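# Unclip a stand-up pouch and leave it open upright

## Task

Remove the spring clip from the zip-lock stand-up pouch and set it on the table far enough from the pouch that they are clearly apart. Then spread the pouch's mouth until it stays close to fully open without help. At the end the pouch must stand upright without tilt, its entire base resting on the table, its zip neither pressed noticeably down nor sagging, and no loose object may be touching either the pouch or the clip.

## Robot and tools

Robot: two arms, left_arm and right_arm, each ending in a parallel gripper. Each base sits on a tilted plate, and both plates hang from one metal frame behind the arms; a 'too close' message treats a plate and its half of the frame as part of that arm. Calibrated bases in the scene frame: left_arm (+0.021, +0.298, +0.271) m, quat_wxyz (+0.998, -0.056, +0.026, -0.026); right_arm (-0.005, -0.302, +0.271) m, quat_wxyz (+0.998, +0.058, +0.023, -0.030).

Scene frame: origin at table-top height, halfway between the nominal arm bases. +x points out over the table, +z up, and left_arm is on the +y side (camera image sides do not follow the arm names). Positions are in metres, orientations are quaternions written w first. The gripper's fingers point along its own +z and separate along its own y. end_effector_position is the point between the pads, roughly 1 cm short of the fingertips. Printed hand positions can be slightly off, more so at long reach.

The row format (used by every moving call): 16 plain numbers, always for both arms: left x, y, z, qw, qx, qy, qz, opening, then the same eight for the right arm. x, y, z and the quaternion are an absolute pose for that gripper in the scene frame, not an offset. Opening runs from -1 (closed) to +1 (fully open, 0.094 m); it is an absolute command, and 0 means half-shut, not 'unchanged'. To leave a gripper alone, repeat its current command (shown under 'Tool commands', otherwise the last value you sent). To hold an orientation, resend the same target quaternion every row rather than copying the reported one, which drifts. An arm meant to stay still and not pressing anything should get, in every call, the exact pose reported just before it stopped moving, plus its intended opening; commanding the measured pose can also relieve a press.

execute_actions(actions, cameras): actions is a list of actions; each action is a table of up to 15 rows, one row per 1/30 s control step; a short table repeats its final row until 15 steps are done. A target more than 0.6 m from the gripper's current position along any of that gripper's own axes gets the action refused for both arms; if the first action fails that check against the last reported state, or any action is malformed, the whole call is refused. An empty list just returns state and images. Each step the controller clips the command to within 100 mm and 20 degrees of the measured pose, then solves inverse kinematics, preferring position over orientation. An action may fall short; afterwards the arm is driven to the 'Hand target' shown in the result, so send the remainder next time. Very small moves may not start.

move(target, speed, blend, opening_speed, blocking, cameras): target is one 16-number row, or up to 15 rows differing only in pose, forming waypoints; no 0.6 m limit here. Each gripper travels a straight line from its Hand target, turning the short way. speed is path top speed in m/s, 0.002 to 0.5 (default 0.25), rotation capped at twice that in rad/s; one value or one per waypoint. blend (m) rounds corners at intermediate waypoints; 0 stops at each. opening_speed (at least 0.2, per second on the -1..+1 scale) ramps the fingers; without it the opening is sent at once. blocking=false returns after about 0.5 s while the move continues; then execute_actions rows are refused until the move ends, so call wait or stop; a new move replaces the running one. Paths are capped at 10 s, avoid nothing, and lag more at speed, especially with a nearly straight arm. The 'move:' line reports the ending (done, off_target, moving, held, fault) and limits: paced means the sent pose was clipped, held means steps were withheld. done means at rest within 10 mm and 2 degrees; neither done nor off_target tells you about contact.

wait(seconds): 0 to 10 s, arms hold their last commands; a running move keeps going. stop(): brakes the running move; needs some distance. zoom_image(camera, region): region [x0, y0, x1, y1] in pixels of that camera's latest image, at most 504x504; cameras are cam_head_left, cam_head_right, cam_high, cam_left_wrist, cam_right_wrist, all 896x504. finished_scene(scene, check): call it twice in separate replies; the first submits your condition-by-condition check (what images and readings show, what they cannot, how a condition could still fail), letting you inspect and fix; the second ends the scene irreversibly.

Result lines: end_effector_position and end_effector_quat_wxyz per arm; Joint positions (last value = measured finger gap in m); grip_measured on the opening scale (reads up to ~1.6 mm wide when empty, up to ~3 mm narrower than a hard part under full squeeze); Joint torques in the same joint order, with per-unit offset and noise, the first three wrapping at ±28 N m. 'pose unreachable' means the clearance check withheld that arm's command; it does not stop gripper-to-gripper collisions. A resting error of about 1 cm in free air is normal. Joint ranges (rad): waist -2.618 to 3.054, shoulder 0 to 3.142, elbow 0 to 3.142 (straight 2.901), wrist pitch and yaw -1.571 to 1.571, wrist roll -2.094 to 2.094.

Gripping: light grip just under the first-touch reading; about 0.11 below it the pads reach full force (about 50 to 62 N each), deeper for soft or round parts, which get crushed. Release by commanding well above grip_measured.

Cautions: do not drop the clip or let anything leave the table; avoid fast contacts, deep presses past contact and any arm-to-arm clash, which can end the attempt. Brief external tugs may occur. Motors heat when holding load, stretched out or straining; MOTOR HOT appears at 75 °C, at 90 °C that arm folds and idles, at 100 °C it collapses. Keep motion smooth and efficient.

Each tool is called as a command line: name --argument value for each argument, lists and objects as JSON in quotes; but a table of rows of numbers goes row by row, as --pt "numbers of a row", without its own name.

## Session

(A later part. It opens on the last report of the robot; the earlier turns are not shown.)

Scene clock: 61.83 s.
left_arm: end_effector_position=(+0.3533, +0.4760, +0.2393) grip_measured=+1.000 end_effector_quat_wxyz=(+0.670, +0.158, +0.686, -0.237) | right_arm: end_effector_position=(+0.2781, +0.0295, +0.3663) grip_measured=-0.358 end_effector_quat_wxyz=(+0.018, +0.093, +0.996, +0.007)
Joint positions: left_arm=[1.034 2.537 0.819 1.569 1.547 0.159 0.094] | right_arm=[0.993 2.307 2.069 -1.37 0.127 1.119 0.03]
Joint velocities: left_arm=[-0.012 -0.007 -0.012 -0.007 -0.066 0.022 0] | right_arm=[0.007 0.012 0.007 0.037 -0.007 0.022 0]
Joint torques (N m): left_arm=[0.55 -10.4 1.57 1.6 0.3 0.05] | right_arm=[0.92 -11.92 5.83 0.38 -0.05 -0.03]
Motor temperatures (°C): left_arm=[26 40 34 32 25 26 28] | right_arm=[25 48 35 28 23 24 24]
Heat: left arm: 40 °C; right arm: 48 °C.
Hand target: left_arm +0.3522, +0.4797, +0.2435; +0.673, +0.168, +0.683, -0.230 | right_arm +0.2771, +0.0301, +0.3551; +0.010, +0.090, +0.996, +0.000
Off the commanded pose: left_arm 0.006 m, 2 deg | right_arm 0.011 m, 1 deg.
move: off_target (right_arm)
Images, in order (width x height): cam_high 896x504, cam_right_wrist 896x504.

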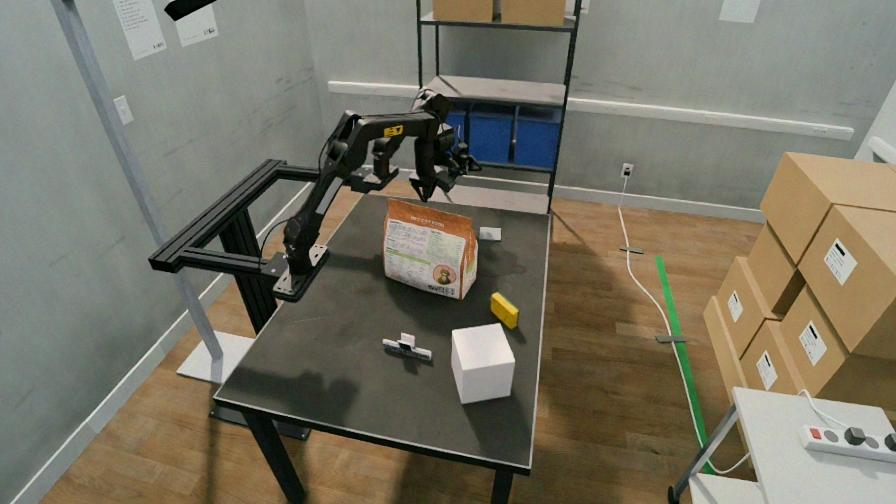

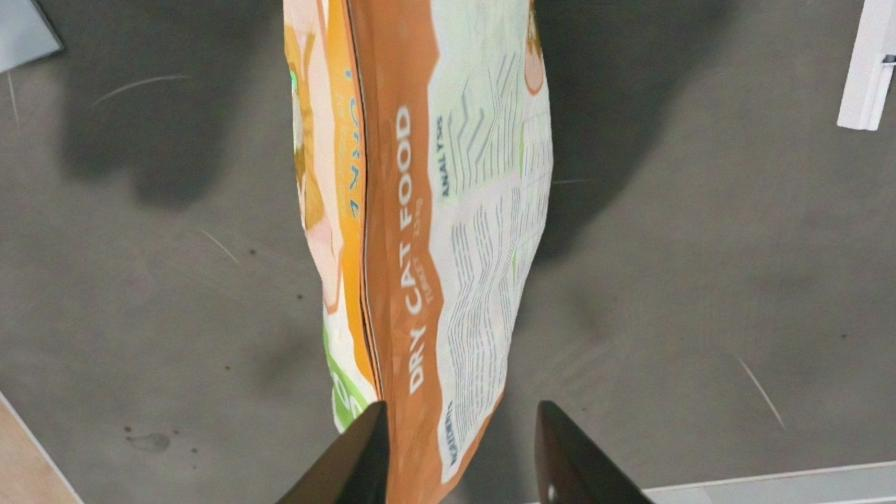

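move --pt "0.3521 0.4797 0.2436 0.673 0.168 0.683 -0.230 1 0.290 0.0278 0.355 0.01 0.09 0.995 0 -0.36" --pt "0.3521 0.4797 0.2436 0.673 0.168 0.683 -0.230 1 0.290 0.0278 0.338 0.01 0.09 0.995 0 -0.36" --speed 0.04 --cameras '["cam_right_wrist","cam_high"]'

zoom_image --camera "cam_right_wrist" --region '[350, 200, 570, 500]'

zoom_image --camera "cam_high" --region '[370, 130, 490, 240]'

Scene clock: 63.67 s.
left_arm: end_effector_position=(+0.3533, +0.4760, +0.2393) grip_measured=+1.000 end_effector_quat_wxyz=(+0.670, +0.158, +0.686, -0.237) | right_arm: end_effector_position=(+0.2902, +0.0286, +0.3499) grip_measured=-0.358 end_effector_quat_wxyz=(+0.017, +0.091, +0.996, +0.008)
Joint positions: left_arm=[1.034 2.537 0.819 1.569 1.547 0.159 0.094] | right_arm=[0.966 2.335 2.054 -1.323 0.125 1.089 0.03]
Joint velocities: left_arm=[-0.012 0.002 -0.007 -0.022 -0.037 -0.022 0] | right_arm=[-0.002 -0.017 -0.012 -0.051 -0.037 0.007 0]
Joint torques (N m): left_arm=[0.54 -10.41 1.58 1.6 0.3 0.06] | right_arm=[0.79 -12.12 5.83 0.39 -0.03 -0.02]
Motor temperatures (°C): left_arm=[26 40 34 32 25 26 28] | right_arm=[25 48 35 28 23 24 23]
Heat: left arm: 40 °C; right arm: 48 °C.
Hand target: left_arm +0.3522, +0.4797, +0.2435; +0.673, +0.168, +0.683, -0.230 | right_arm +0.2899, +0.0279, +0.3382; +0.010, +0.090, +0.996, +0.000
Off the commanded pose: left_arm 0.006 m, 2 deg | right_arm 0.012 m, 1 deg.
move: off_target (right_arm)
Images, in order (width x height): cam_high 896x504, cam_right_wrist 896x504.

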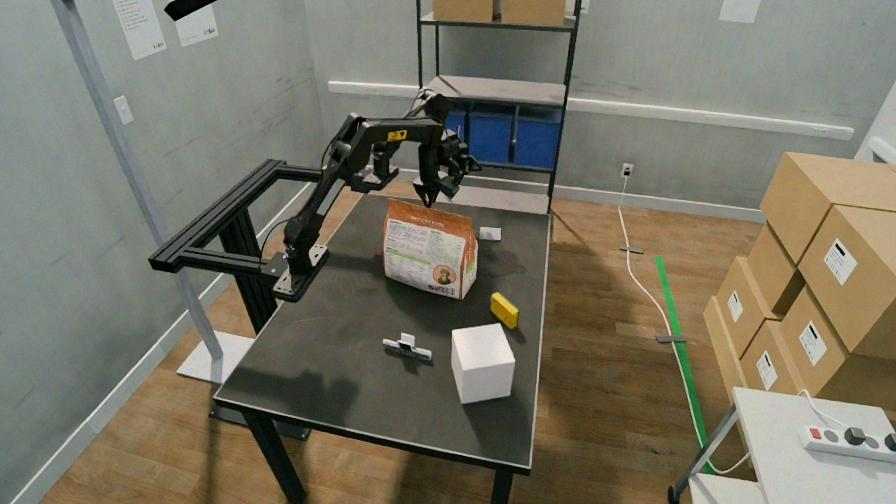

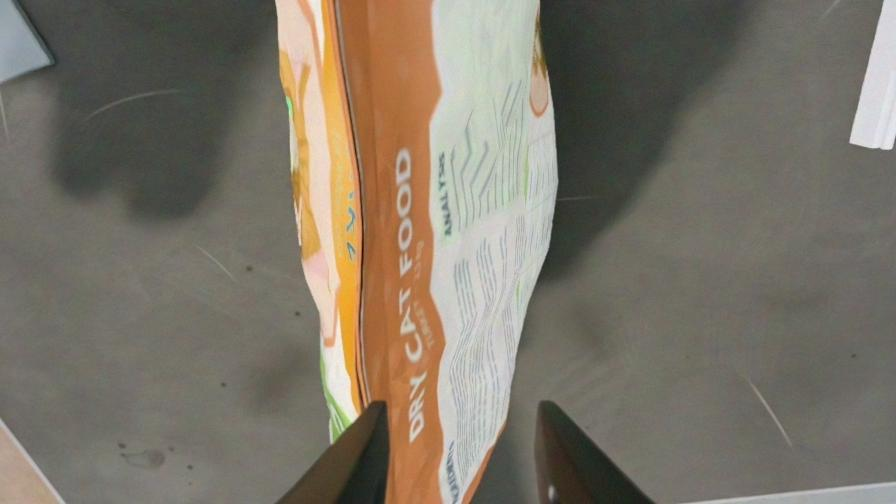

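Scaled by 1.680 from the camera's 896x504 image, which has a finer 1280x720 frame.

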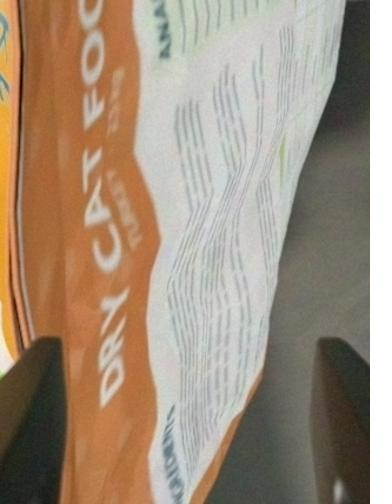

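Scaled by 4.200 from the camera's 896x504 image, which has a finer 1280x720 frame.

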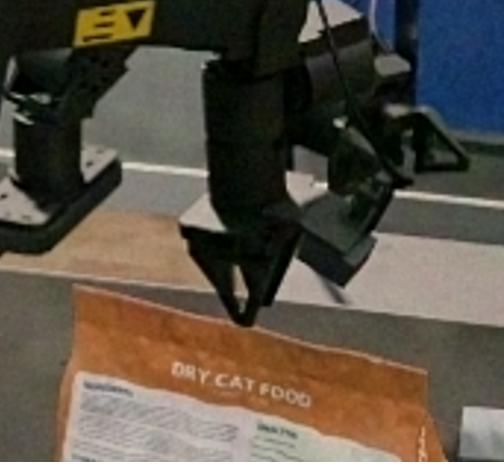

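move --pt "0.3521 0.4797 0.2436 0.673 0.168 0.683 -0.230 1 0.290 0.0305 0.345 0.01 0.09 0.995 0 -0.36" --pt "0.3521 0.4797 0.2436 0.673 0.168 0.683 -0.230 1 0.290 0.0305 0.315 0.01 0.09 0.995 0 -0.36" --speed 0.04 --cameras '["cam_right_wrist","cam_high"]'

zoom_image --camera "cam_right_wrist" --region '[300, 200, 520, 500]'

zoom_image --camera "cam_high" --region '[370, 130, 490, 240]'

Scene clock: 65.57 s.
left_arm: end_effector_position=(+0.3533, +0.4760, +0.2393) grip_measured=+1.000 end_effector_quat_wxyz=(+0.670, +0.158, +0.686, -0.237) | right_arm: end_effector_position=(+0.2901, +0.0324, +0.3277) grip_measured=-0.358 end_effector_quat_wxyz=(+0.018, +0.091, +0.996, +0.009)
Joint positions: left_arm=[1.034 2.537 0.819 1.569 1.547 0.159 0.094] | right_arm=[0.966 2.348 1.988 -1.242 0.125 1.087 0.03]
Joint velocities: left_arm=[-0.017 0.022 -0.027 -0.037 -0.022 -0.007 0] | right_arm=[0.002 -0.007 -0.007 -0.022 -0.081 0.022 -0.001]
Joint torques (N m): left_arm=[0.58 -10.43 1.57 1.6 0.31 0.05] | right_arm=[0.62 -12.12 5.82 0.37 -0.04 -0.02]
Motor temperatures (°C): left_arm=[26 40 34 32 25 26 28] | right_arm=[25 48 35 28 23 24 23]
Heat: left arm: 40 °C; right arm: 48 °C.
Hand target: left_arm +0.3522, +0.4797, +0.2435; +0.673, +0.168, +0.683, -0.230 | right_arm +0.2900, +0.0305, +0.3152; +0.010, +0.090, +0.996, +0.000
Off the commanded pose: left_arm 0.006 m, 2 deg | right_arm 0.013 m, 1 deg.
move: off_target (right_arm)
Images, in order (width x height): cam_high 896x504, cam_right_wrist 896x504.

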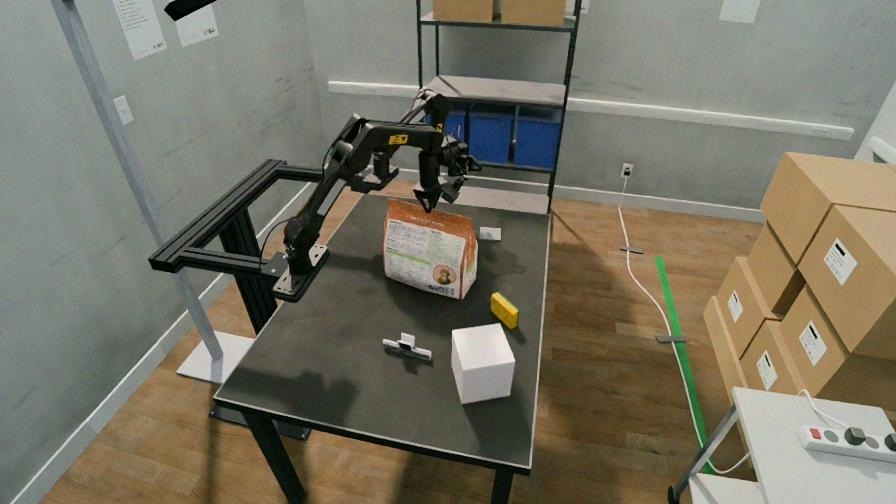

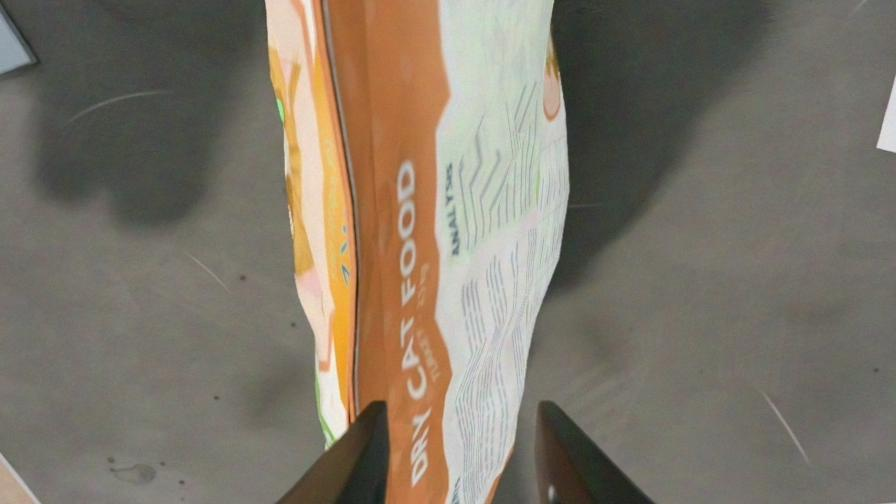

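Scaled by 1.680 from the camera's 896x504 image, which has a finer 1280x720 frame.

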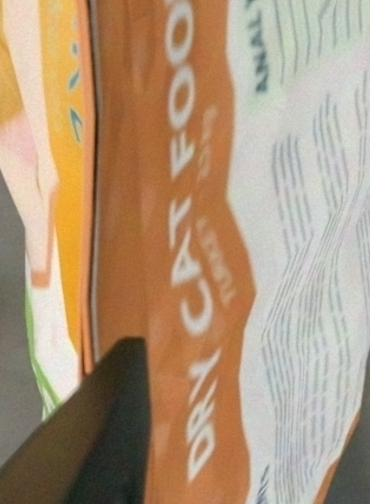

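Scaled by 4.200 from the camera's 896x504 image, which has a finer 1280x720 frame.

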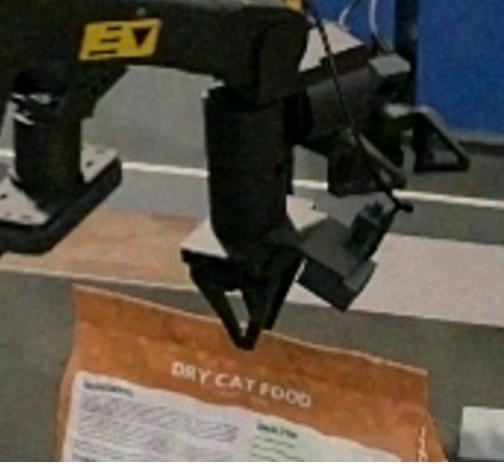

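move --target '[0.3521,0.4797,0.2436,0.673,0.168,0.683,-0.230,1,0.290,0.030,0.365,0.01,0.09,0.995,0,-0.36]' --speed 0.04 --cameras '["cam_right_wrist","cam_high"]'

zoom_image --camera "cam_right_wrist" --region '[300, 200, 520, 500]'

Scene clock: 67.87 s.
left_arm: end_effector_position=(+0.3533, +0.4760, +0.2393) grip_measured=+1.000 end_effector_quat_wxyz=(+0.670, +0.158, +0.686, -0.237) | right_arm: end_effector_position=(+0.2913, +0.0269, +0.3686) grip_measured=-0.358 end_effector_quat_wxyz=(+0.015, +0.091, +0.996, +0.005)
Joint positions: left_arm=[1.034 2.537 0.819 1.569 1.547 0.159 0.094] | right_arm=[0.966 2.348 2.152 -1.415 0.125 1.089 0.03]
Joint velocities: left_arm=[-0.017 -0.007 0.012 -0.037 0.007 -0.037 0] | right_arm=[0.007 0.007 0.002 -0.007 -0.022 -0.051 0]
Joint torques (N m): left_arm=[0.55 -10.43 1.55 1.61 0.31 0.04] | right_arm=[1.42 -12.18 8.51 0.1 -0.04 0.07]
Motor temperatures (°C): left_arm=[26 40 34 32 25 26 28] | right_arm=[25 48 35 28 23 24 23]
Heat: left arm: 40 °C; right arm: 48 °C.
Hand target: left_arm +0.3522, +0.4797, +0.2435; +0.673, +0.168, +0.683, -0.230 | right_arm +0.2897, +0.0296, +0.3649; +0.010, +0.090, +0.996, +0.000
Off the commanded pose: left_arm 0.006 m, 2 deg | right_arm 0.005 m, 1 deg.
move: done
Images, in order (width x height): cam_high 896x504, cam_right_wrist 896x504.

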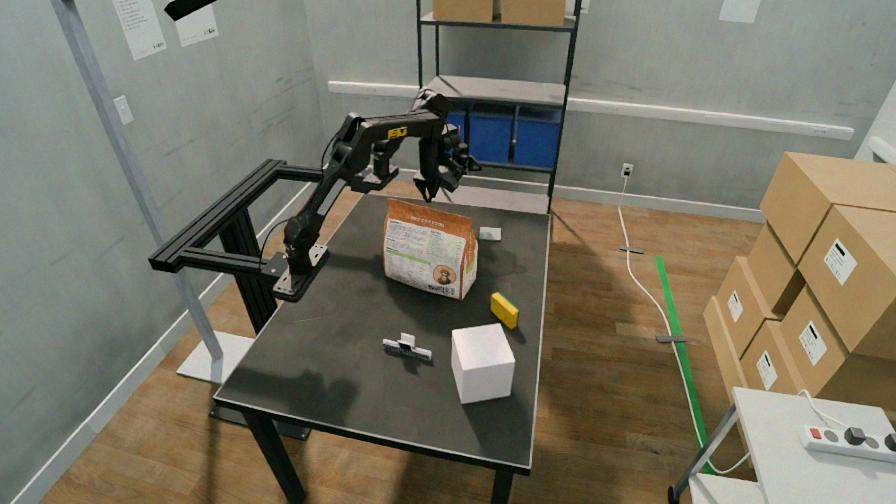

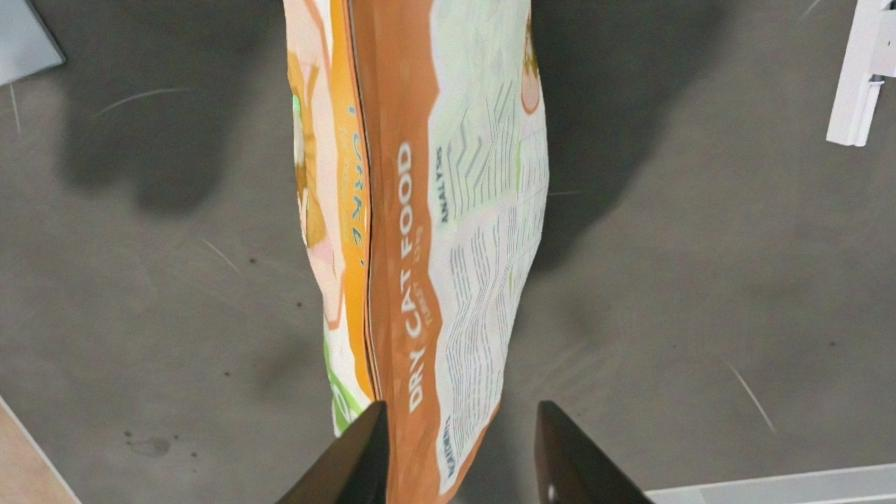

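Scaled by 1.680 from the camera's 896x504 image, which has a finer 1280x720 frame.

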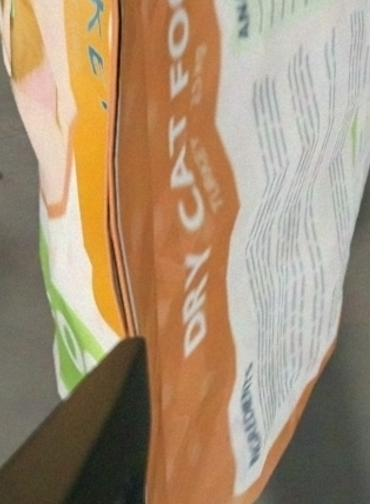

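move --target '[0.33,0.20,0.46,0.0,0.0,0.924,-0.383,1,0.290,0.030,0.365,0.01,0.09,0.995,0,-0.36]' --speed 0.15

Scene clock: 75.00 s.
left_arm: end_effector_position=(+0.3264, +0.2042, +0.4523) grip_measured=+1.000 end_effector_quat_wxyz=(-0.006, -0.004, +0.924, -0.381) | right_arm: end_effector_position=(+0.2910, +0.0265, +0.3686) grip_measured=-0.358 end_effector_quat_wxyz=(+0.014, +0.091, +0.996, +0.004)
Joint positions: left_arm=[0.038 1.624 1.438 -1.331 0.671 -0.02 0.094] | right_arm=[0.966 2.348 2.152 -1.417 0.125 1.089 0.03]
Joint velocities: left_arm=[0.002 0.002 -0.012 0.022 -0.022 -0.007 0] | right_arm=[0.002 0.007 0.002 0.007 0.007 -0.022 0]
Joint torques (N m): left_arm=[-1.36 -6.12 8.39 0.31 0.45 -0.06] | right_arm=[1.42 -12.04 8.75 0.11 -0.03 0.06]
Motor temperatures (°C): left_arm=[26 40 35 32 25 26 28] | right_arm=[25 49 35 27 23 24 23]
Heat: left arm: 40 °C; right arm: 49 °C.
Hand target: left_arm +0.3304, +0.2020, +0.4590; -0.002, +0.001, +0.924, -0.383 | right_arm +0.2899, +0.0299, +0.3649; +0.010, +0.090, +0.996, +0.000
Off the commanded pose: left_arm 0.009 m, 1 deg | right_arm 0.005 m, 1 deg.
move: done

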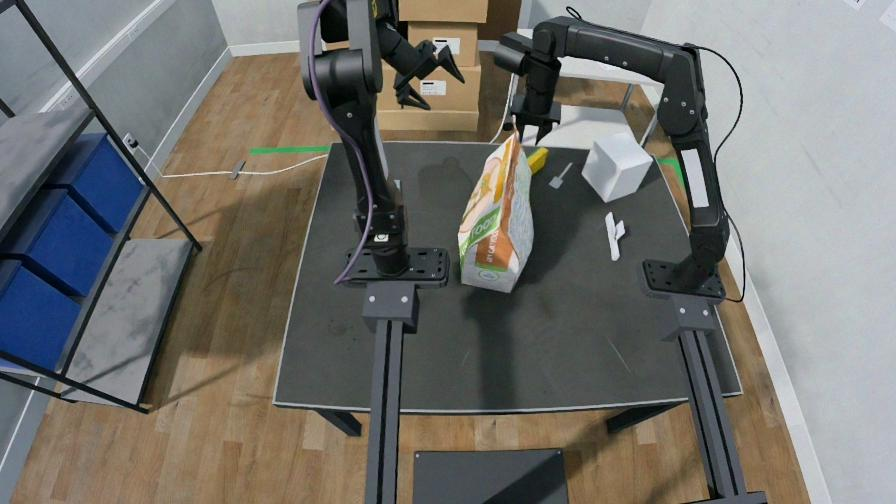

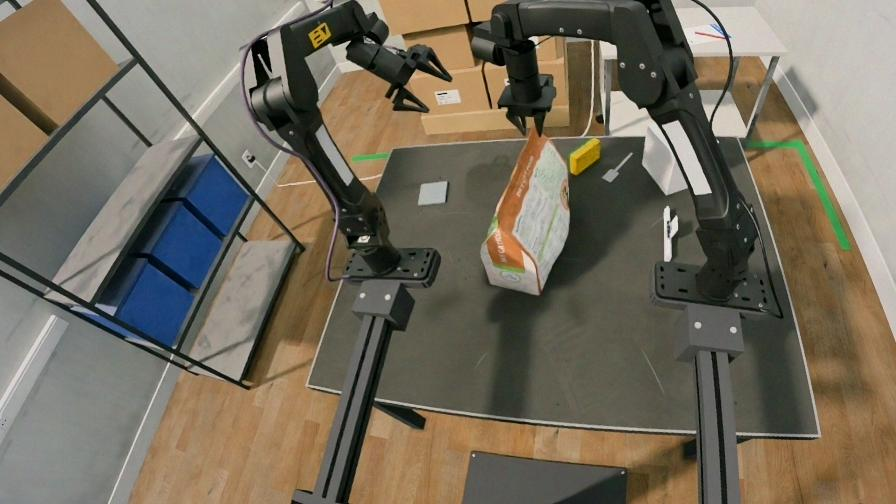

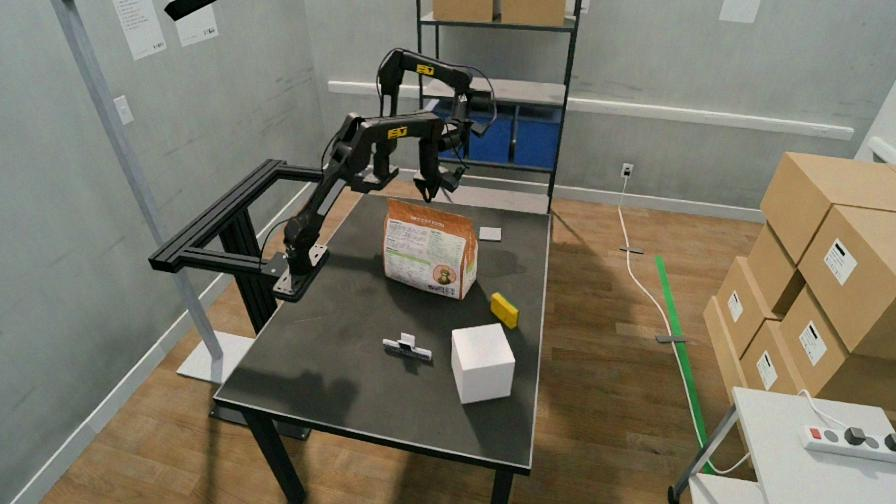

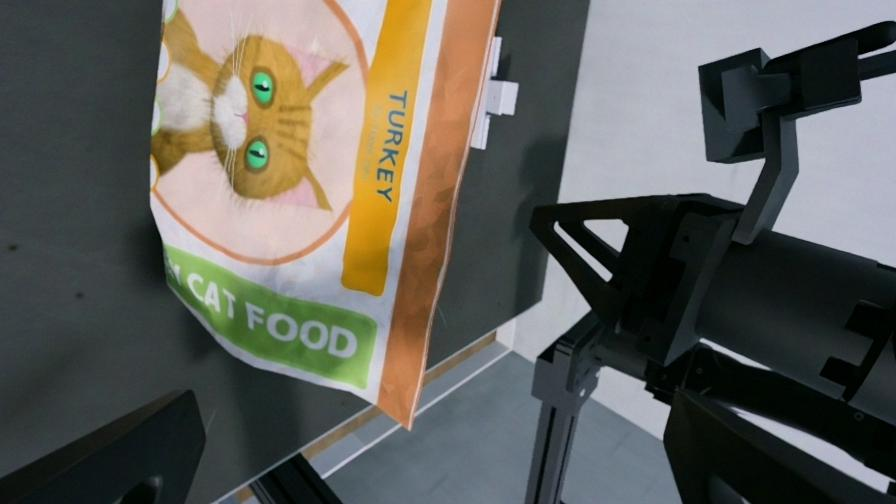

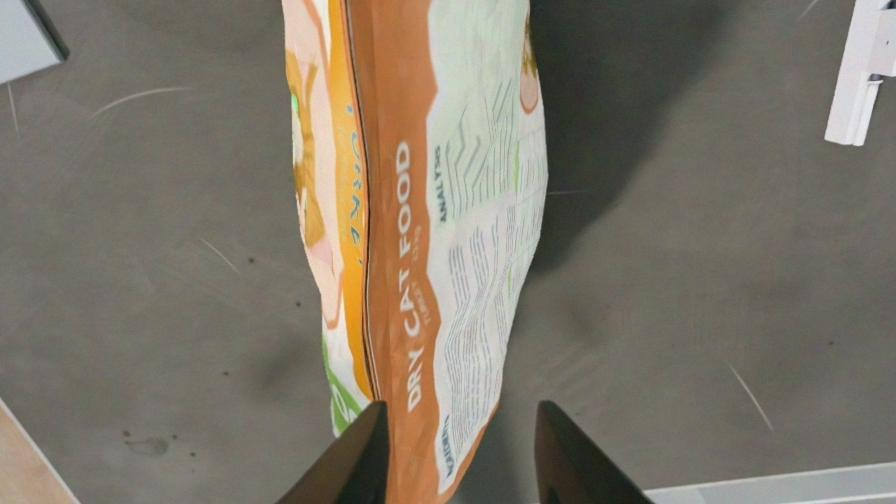

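move --target '[0.33,0.20,0.46,0.0,0.0,0.924,-0.383,1,0.290,0.036,0.315,0.0,0.09,0.995,0,-0.36]' --speed 0.06 --cameras '["cam_right_wrist","cam_left_wrist"]'

zoom_image --camera "cam_right_wrist" --region '[300, 200, 520, 500]'

zoom_image --camera "cam_left_wrist" --region '[350, 100, 650, 400]'

Scene clock: 77.33 s.
left_arm: end_effector_position=(+0.3256, +0.2029, +0.4523) grip_measured=+1.000 end_effector_quat_wxyz=(-0.010, -0.008, +0.925, -0.381) | right_arm: end_effector_position=(+0.2904, +0.0370, +0.3267) grip_measured=-0.358 end_effector_quat_wxyz=(+0.008, +0.091, +0.996, +0.007)
Joint positions: left_arm=[0.033 1.624 1.438 -1.331 0.669 -0.034 0.094] | right_arm=[0.966 2.384 2.046 -1.278 0.111 1.089 0.03]
Joint velocities: left_arm=[-0.012 0.012 -0.007 -0.066 -0.022 -0.022 0] | right_arm=[0.007 -0.002 -0.007 0.007 0.022 -0.022 0]
Joint torques (N m): left_arm=[-1.59 -6.8 7.91 0.42 0.45 -0.02] | right_arm=[0.7 -12.48 5.87 0.37 -0.07 -0.01]
Motor temperatures (°C): left_arm=[26 40 36 31 25 26 28] | right_arm=[25 49 35 27 23 24 23]
Heat: left arm: 40 °C; right arm: 49 °C.
Hand target: left_arm +0.3299, +0.2000, +0.4599; +0.000, +0.000, +0.924, -0.383 | right_arm +0.2899, +0.0360, +0.3150; +0.000, +0.090, +0.996, +0.000
Off the commanded pose: left_arm 0.009 m, 2 deg | right_arm 0.012 m, 1 deg.
move: off_target (right_arm)
Images, in order (width x height): cam_left_wrist 896x504, cam_right_wrist 896x504.

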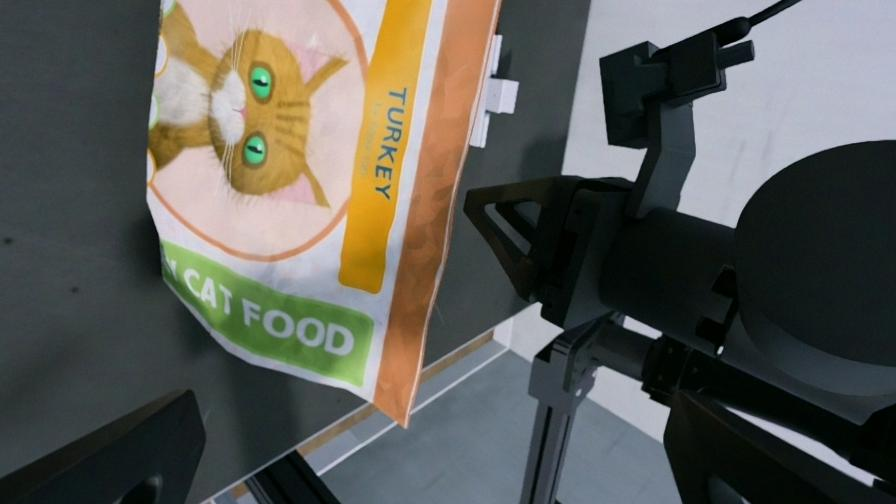

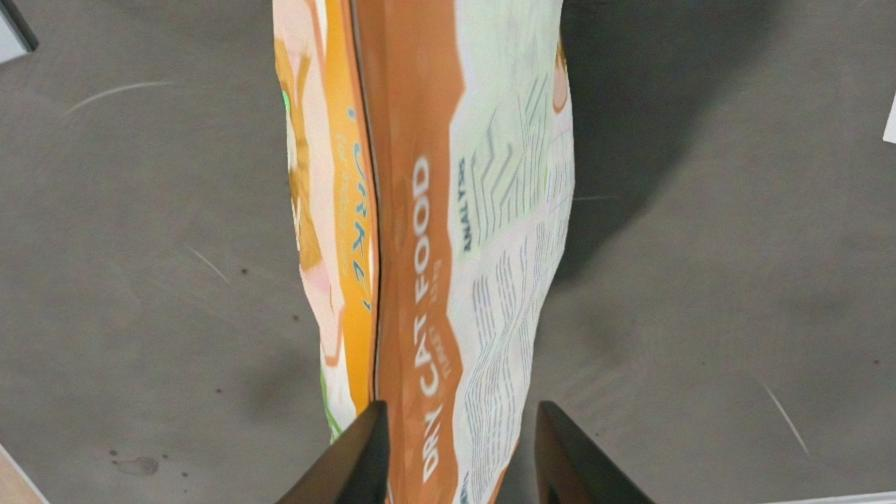

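Scaled by 1.680 from the camera's 896x504 image, which has a finer 1280x720 frame.

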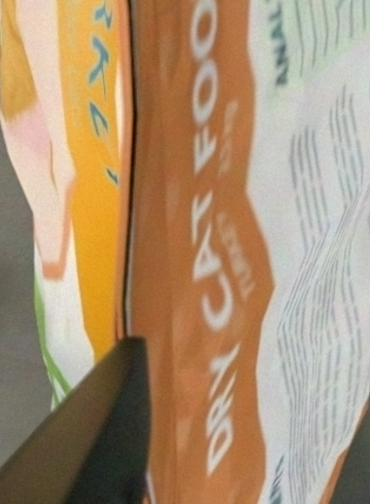

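Scaled by 1.680 from the camera's 896x504 image, which has a finer 1280x720 frame.

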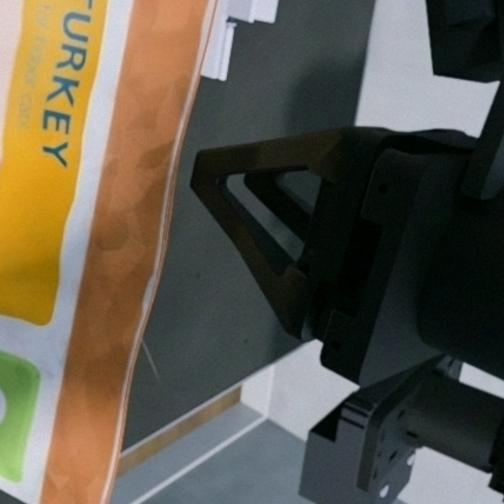

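move --target '[0.33,0.20,0.46,0.0,0.0,0.924,-0.383,1,0.290,0.036,0.288,0.0,0.09,0.995,0,-0.36]' --speed 0.04 --cameras '["cam_right_wrist","cam_left_wrist"]'

zoom_image --camera "cam_right_wrist" --region '[300, 200, 520, 500]'

zoom_image --camera "cam_left_wrist" --region '[350, 100, 650, 400]'

Scene clock: 78.90 s.
left_arm: end_effector_position=(+0.3256, +0.2029, +0.4523) grip_measured=+1.000 end_effector_quat_wxyz=(-0.010, -0.008, +0.925, -0.381) | right_arm: end_effector_position=(+0.2913, +0.0372, +0.3001) grip_measured=-0.358 end_effector_quat_wxyz=(+0.008, +0.092, +0.996, +0.007)
Joint positions: left_arm=[0.033 1.624 1.438 -1.331 0.669 -0.035 0.094] | right_arm=[0.958 2.397 1.964 -1.181 0.111 1.083 0.03]
Joint velocities: left_arm=[0.032 -0.022 -0.007 -0.051 0.022 0.007 0] | right_arm=[0.007 0.012 -0.002 0.051 -0.007 -0.007 0]
Joint torques (N m): left_arm=[-1.63 -6.79 7.91 0.41 0.47 -0.01] | right_arm=[0.8 -12.51 5.79 0.34 -0.06 -0.02]
Motor temperatures (°C): left_arm=[26 40 36 31 25 26 28] | right_arm=[25 49 35 27 23 24 23]
Heat: left arm: 40 °C; right arm: 49 °C.
Hand target: left_arm +0.3299, +0.2000, +0.4600; +0.000, +0.000, +0.924, -0.383 | right_arm +0.2901, +0.0359, +0.2881; +0.000, +0.090, +0.996, +0.000
Off the commanded pose: left_arm 0.009 m, 2 deg | right_arm 0.012 m, 1 deg.
move: off_target (right_arm)
Images, in order (width x height): cam_left_wrist 896x504, cam_right_wrist 896x504.

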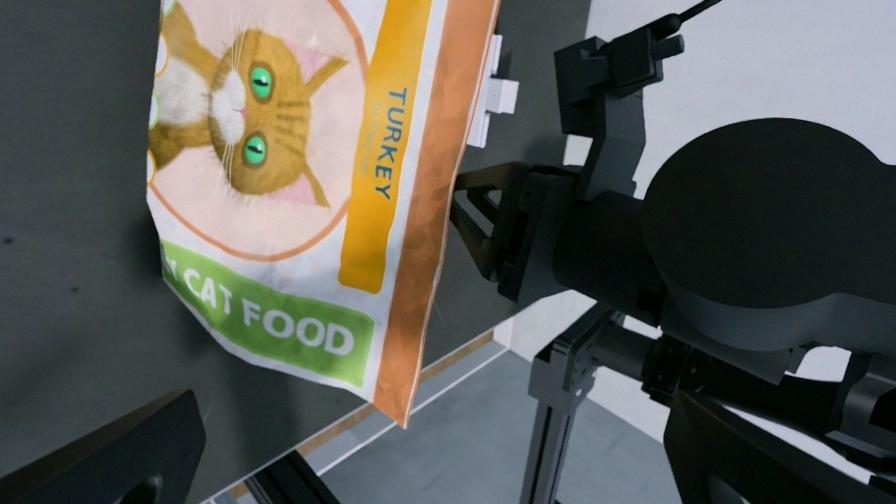

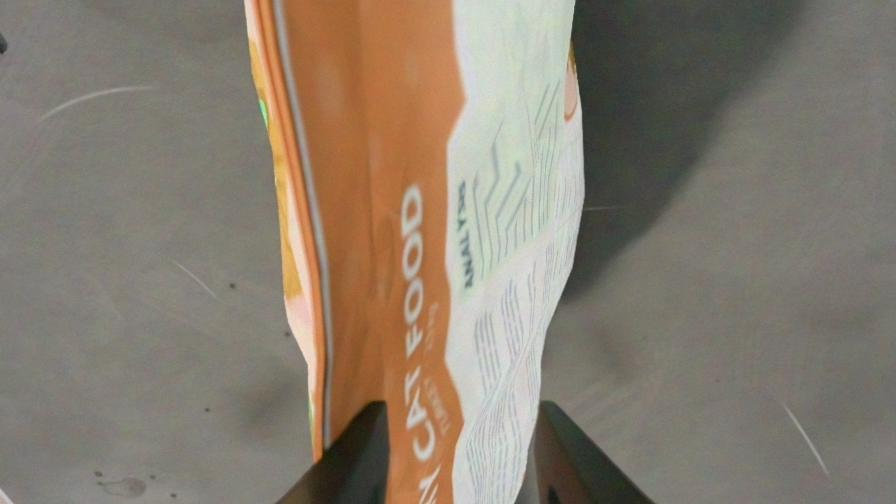

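Scaled by 1.680 from the camera's 896x504 image, which has a finer 1280x720 frame.

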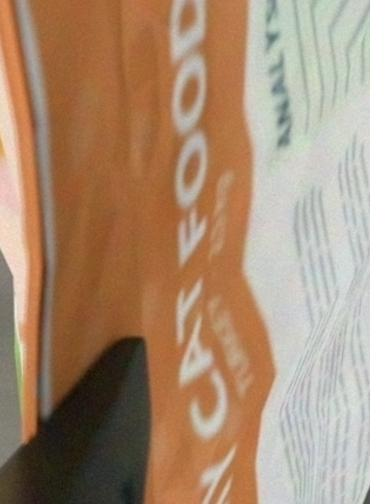

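Scaled by 1.680 from the camera's 896x504 image, which has a finer 1280x720 frame.

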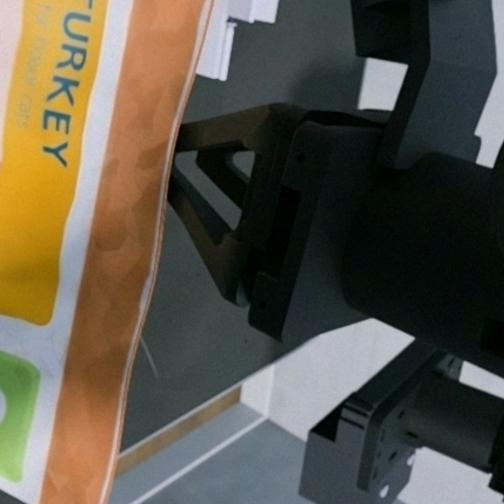

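move --target '[0.33,0.20,0.46,0.0,0.0,0.924,-0.383,1,0.289,0.039,0.325,0.0,0.09,0.995,0,-0.36]' --speed 0.04 --cameras '["cam_right_wrist","cam_left_wrist"]'

zoom_image --camera "cam_right_wrist" --region '[320, 250, 470, 450]'

zoom_image --camera "cam_left_wrist" --region '[350, 100, 650, 400]'

Scene clock: 81.13 s.
left_arm: end_effector_position=(+0.3256, +0.2030, +0.4523) grip_measured=+1.000 end_effector_quat_wxyz=(-0.010, -0.008, +0.925, -0.380) | right_arm: end_effector_position=(+0.2920, +0.0340, +0.3248) grip_measured=-0.358 end_effector_quat_wxyz=(+0.003, +0.093, +0.996, +0.001)
Joint positions: left_arm=[0.033 1.624 1.438 -1.331 0.669 -0.035 0.094] | right_arm=[0.958 2.397 2.063 -1.296 0.111 1.087 0.03]
Joint velocities: left_arm=[0.017 0.007 0.002 -0.022 -0.007 0.022 0] | right_arm=[-0.012 0.002 -0.012 0.037 0.037 -0.022 0.001]
Joint torques (N m): left_arm=[-1.61 -6.78 7.87 0.42 0.47 0] | right_arm=[1.91 -13.27 8.5 0.05 -0.06 0.07]
Motor temperatures (°C): left_arm=[26 40 36 31 25 26 28] | right_arm=[25 49 35 27 23 24 23]
Heat: left arm: 40 °C; right arm: 49 °C.
Hand target: left_arm +0.3299, +0.2000, +0.4599; +0.000, +0.000, +0.924, -0.383 | right_arm +0.2887, +0.0387, +0.3250; +0.000, +0.090, +0.996, +0.000
Off the commanded pose: left_arm 0.009 m, 2 deg | right_arm 0.006 m, 0 deg.
move: done
Images, in order (width x height): cam_left_wrist 896x504, cam_right_wrist 896x504.

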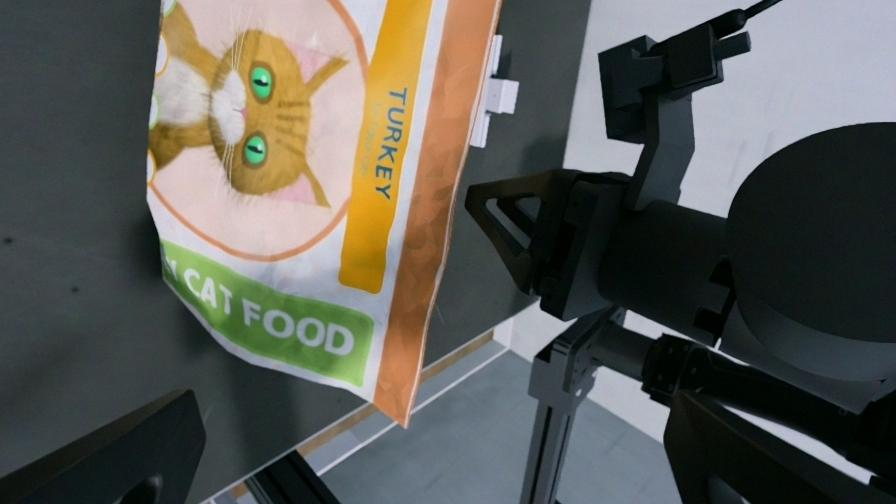

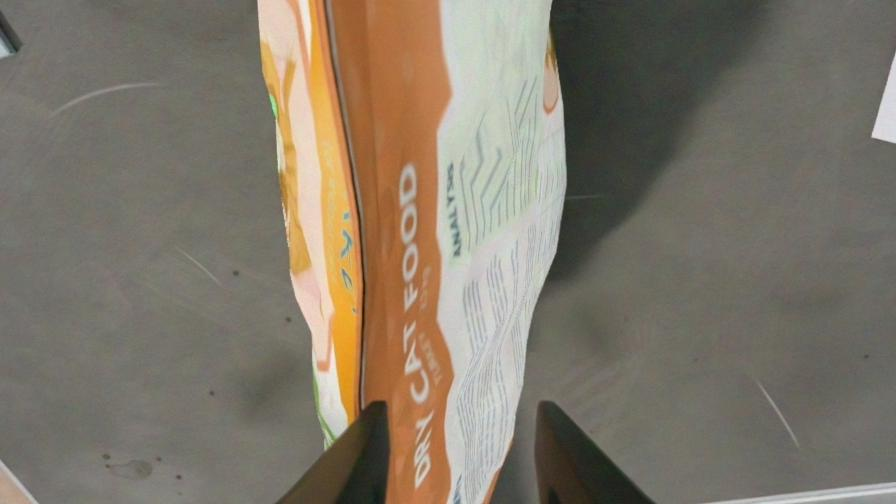

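Scaled by 2.520 from the camera's 896x504 image, which has a finer 1280x720 frame.

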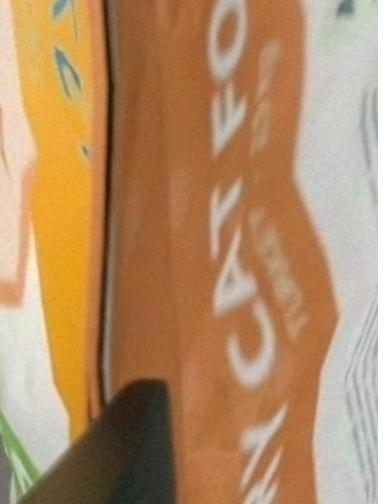

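Scaled by 1.680 from the camera's 896x504 image, which has a finer 1280x720 frame.

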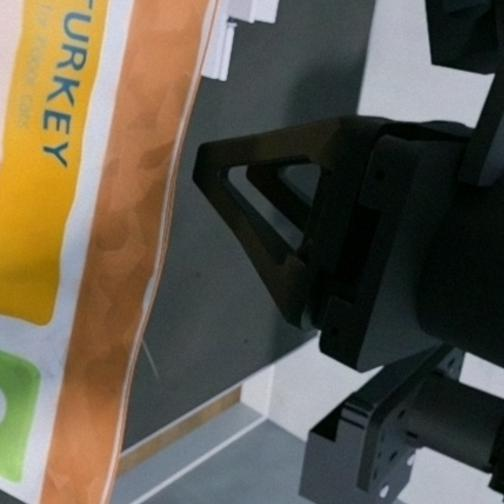

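move --target '[0.33,0.20,0.46,0.0,0.0,0.924,-0.383,1,0.289,0.042,0.325,0.0,0.09,0.995,0,-0.36]' --speed 0.04 --cameras '["cam_right_wrist"]'

zoom_image --camera "cam_right_wrist" --region '[320, 250, 470, 450]'

Scene clock: 82.20 s.
left_arm: end_effector_position=(+0.3256, +0.2030, +0.4523) grip_measured=+1.000 end_effector_quat_wxyz=(-0.010, -0.008, +0.925, -0.380) | right_arm: end_effector_position=(+0.2928, +0.0376, +0.3302) grip_measured=-0.358 end_effector_quat_wxyz=(+0.007, +0.093, +0.996, +0.006)
Joint positions: left_arm=[0.033 1.624 1.438 -1.331 0.669 -0.035 0.094] | right_arm=[0.963 2.397 2.083 -1.304 0.11 1.091 0.03]
Joint velocities: left_arm=[-0.012 -0.002 -0.002 0.022 -0.007 -0.007 0] | right_arm=[0.002 -0.002 -0.012 0.022 -0.007 0.051 0]
Joint torques (N m): left_arm=[-1.61 -6.78 7.9 0.42 0.47 -0.01] | right_arm=[1.88 -12.27 8.59 0.08 -0.07 0.07]
Motor temperatures (°C): left_arm=[26 40 37 31 25 26 28] | right_arm=[25 49 35 27 23 24 23]
Heat: left arm: 40 °C; right arm: 49 °C.
Hand target: left_arm +0.3298, +0.2000, +0.4600; +0.000, +0.000, +0.924, -0.383 | right_arm +0.2888, +0.0419, +0.3250; +0.000, +0.090, +0.996, +0.001
Off the commanded pose: left_arm 0.009 m, 2 deg | right_arm 0.008 m, 1 deg.
move: done
Images, in order (width x height): cam_right_wrist 896x504.

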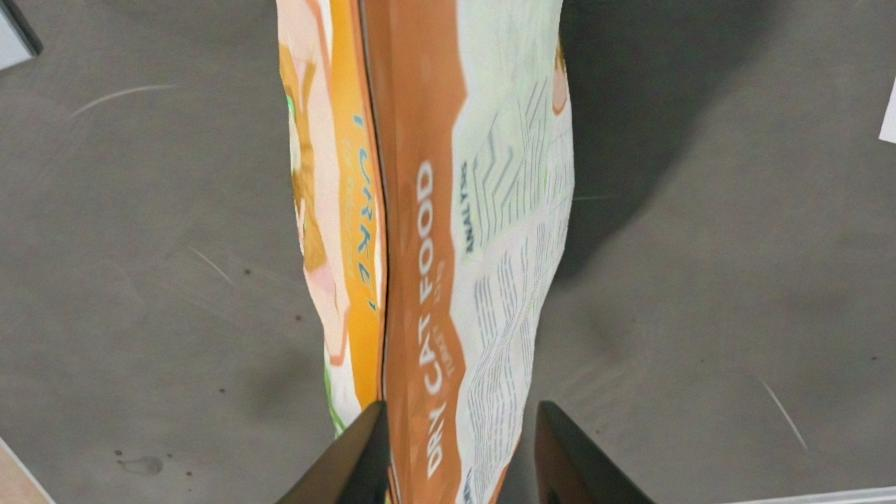

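Scaled by 2.520 from the camera's 896x504 image, which has a finer 1280x720 frame.

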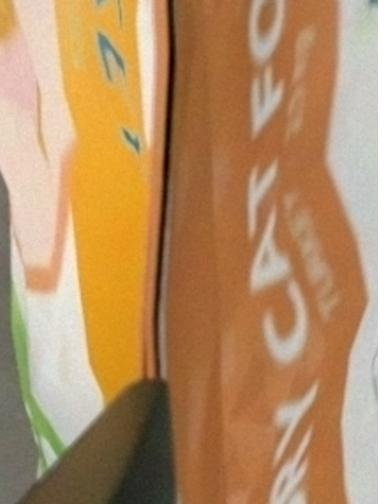

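move --pt "0.33 0.20 0.46 0.0 0.0 0.924 -0.383 1 0.303 0.037 0.340 0.0 0.09 0.995 0 -0.36" --pt "0.33 0.20 0.46 0.0 0.0 0.924 -0.383 1 0.303 0.037 0.310 0.0 0.09 0.995 0 -0.36" --speed 0.05 --cameras '["cam_right_wrist"]'

zoom_image --camera "cam_right_wrist" --region '[320, 250, 470, 450]'

Scene clock: 84.20 s.
left_arm: end_effector_position=(+0.3256, +0.2030, +0.4523) grip_measured=+1.000 end_effector_quat_wxyz=(-0.010, -0.008, +0.925, -0.380) | right_arm: end_effector_position=(+0.3038, +0.0380, +0.3230) grip_measured=-0.358 end_effector_quat_wxyz=(+0.008, +0.092, +0.996, +0.009)
Joint positions: left_arm=[0.033 1.624 1.438 -1.331 0.669 -0.035 0.094] | right_arm=[0.943 2.428 2.111 -1.294 0.11 1.068 0.03]
Joint velocities: left_arm=[0.007 -0.002 -0.017 -0.022 -0.037 0.022 0] | right_arm=[-0.017 0.007 -0.002 0.037 -0.037 -0.051 -0.002]
Joint torques (N m): left_arm=[-1.61 -6.79 7.9 0.42 0.46 -0.01] | right_arm=[0.85 -12.67 5.83 0.36 -0.04 -0.04]
Motor temperatures (°C): left_arm=[26 39 37 30 25 26 28] | right_arm=[25 49 35 27 23 24 23]
Heat: left arm: 39 °C; right arm: 49 °C.
Hand target: left_arm +0.3298, +0.2000, +0.4600; +0.000, +0.000, +0.924, -0.383 | right_arm +0.3029, +0.0369, +0.3101; +0.000, +0.090, +0.996, +0.000
Off the commanded pose: left_arm 0.009 m, 2 deg | right_arm 0.013 m, 1 deg.
move: off_target (right_arm)
Images, in order (width x height): cam_right_wrist 896x504.

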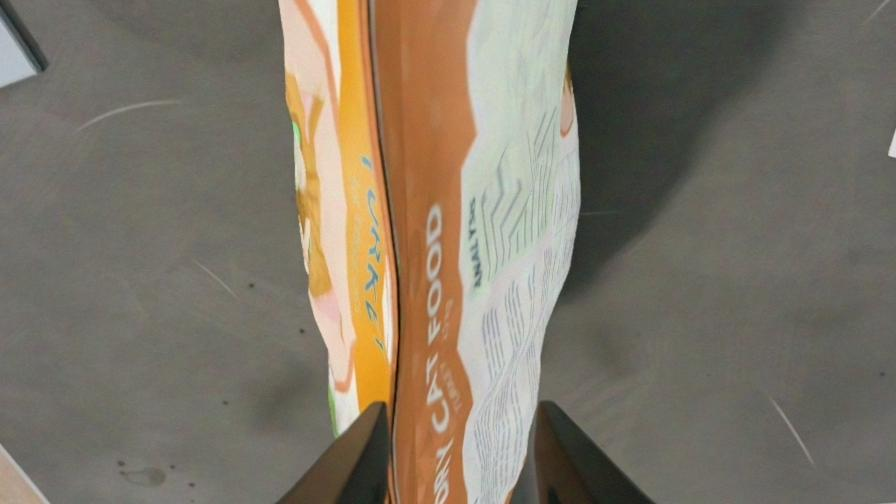

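Scaled by 2.520 from the camera's 896x504 image, which has a finer 1280x720 frame.

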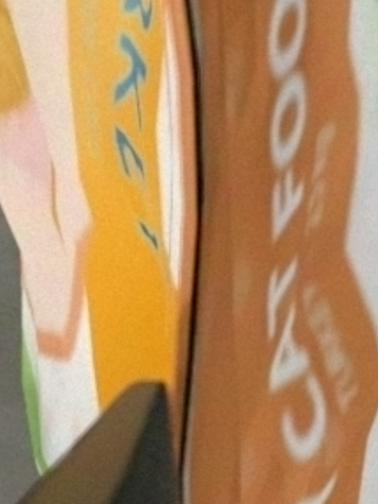

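move --target '[0.33,0.20,0.46,0.0,0.0,0.924,-0.383,1,0.303,0.0345,0.308,0.0,0.09,0.995,0,-0.36]' --speed 0.04 --cameras '["cam_right_wrist"]'

zoom_image --camera "cam_right_wrist" --region '[320, 250, 470, 450]'

Scene clock: 85.20 s.
left_arm: end_effector_position=(+0.3256, +0.2030, +0.4523) grip_measured=+1.000 end_effector_quat_wxyz=(-0.010, -0.008, +0.925, -0.380) | right_arm: end_effector_position=(+0.3027, +0.0355, +0.3177) grip_measured=-0.358 end_effector_quat_wxyz=(+0.004, +0.091, +0.996, +0.005)
Joint positions: left_arm=[0.033 1.624 1.438 -1.331 0.669 -0.035 0.094] | right_arm=[0.94 2.428 2.09 -1.283 0.109 1.064 0.03]
Joint velocities: left_arm=[-0.002 0.002 0.022 0.022 -0.022 -0.007 0] | right_arm=[0.007 0.002 -0.017 0.037 -0.022 0.022 0]
Joint torques (N m): left_arm=[-1.59 -6.79 7.9 0.43 0.47 0.01] | right_arm=[0.77 -13.44 5.52 0.38 -0.03 -0.02]
Motor temperatures (°C): left_arm=[26 39 37 30 25 26 28] | right_arm=[25 50 35 27 23 24 23]
Heat: left arm: 39 °C; right arm: 50 °C.
Hand target: left_arm +0.3298, +0.2000, +0.4600; +0.000, +0.000, +0.924, -0.383 | right_arm +0.3030, +0.0345, +0.3081; +0.000, +0.090, +0.996, +0.000
Off the commanded pose: left_arm 0.009 m, 2 deg | right_arm 0.010 m, 1 deg.
move: done
Images, in order (width x height): cam_right_wrist 896x504.

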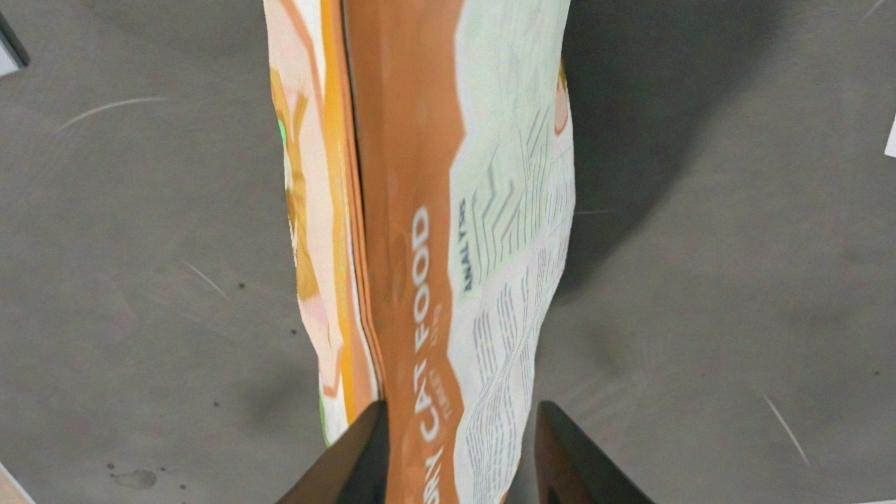

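Scaled by 2.520 from the camera's 896x504 image, which has a finer 1280x720 frame.

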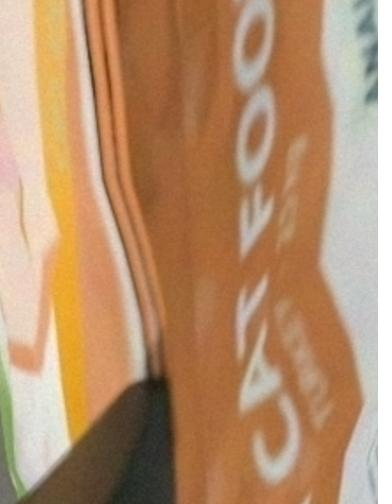

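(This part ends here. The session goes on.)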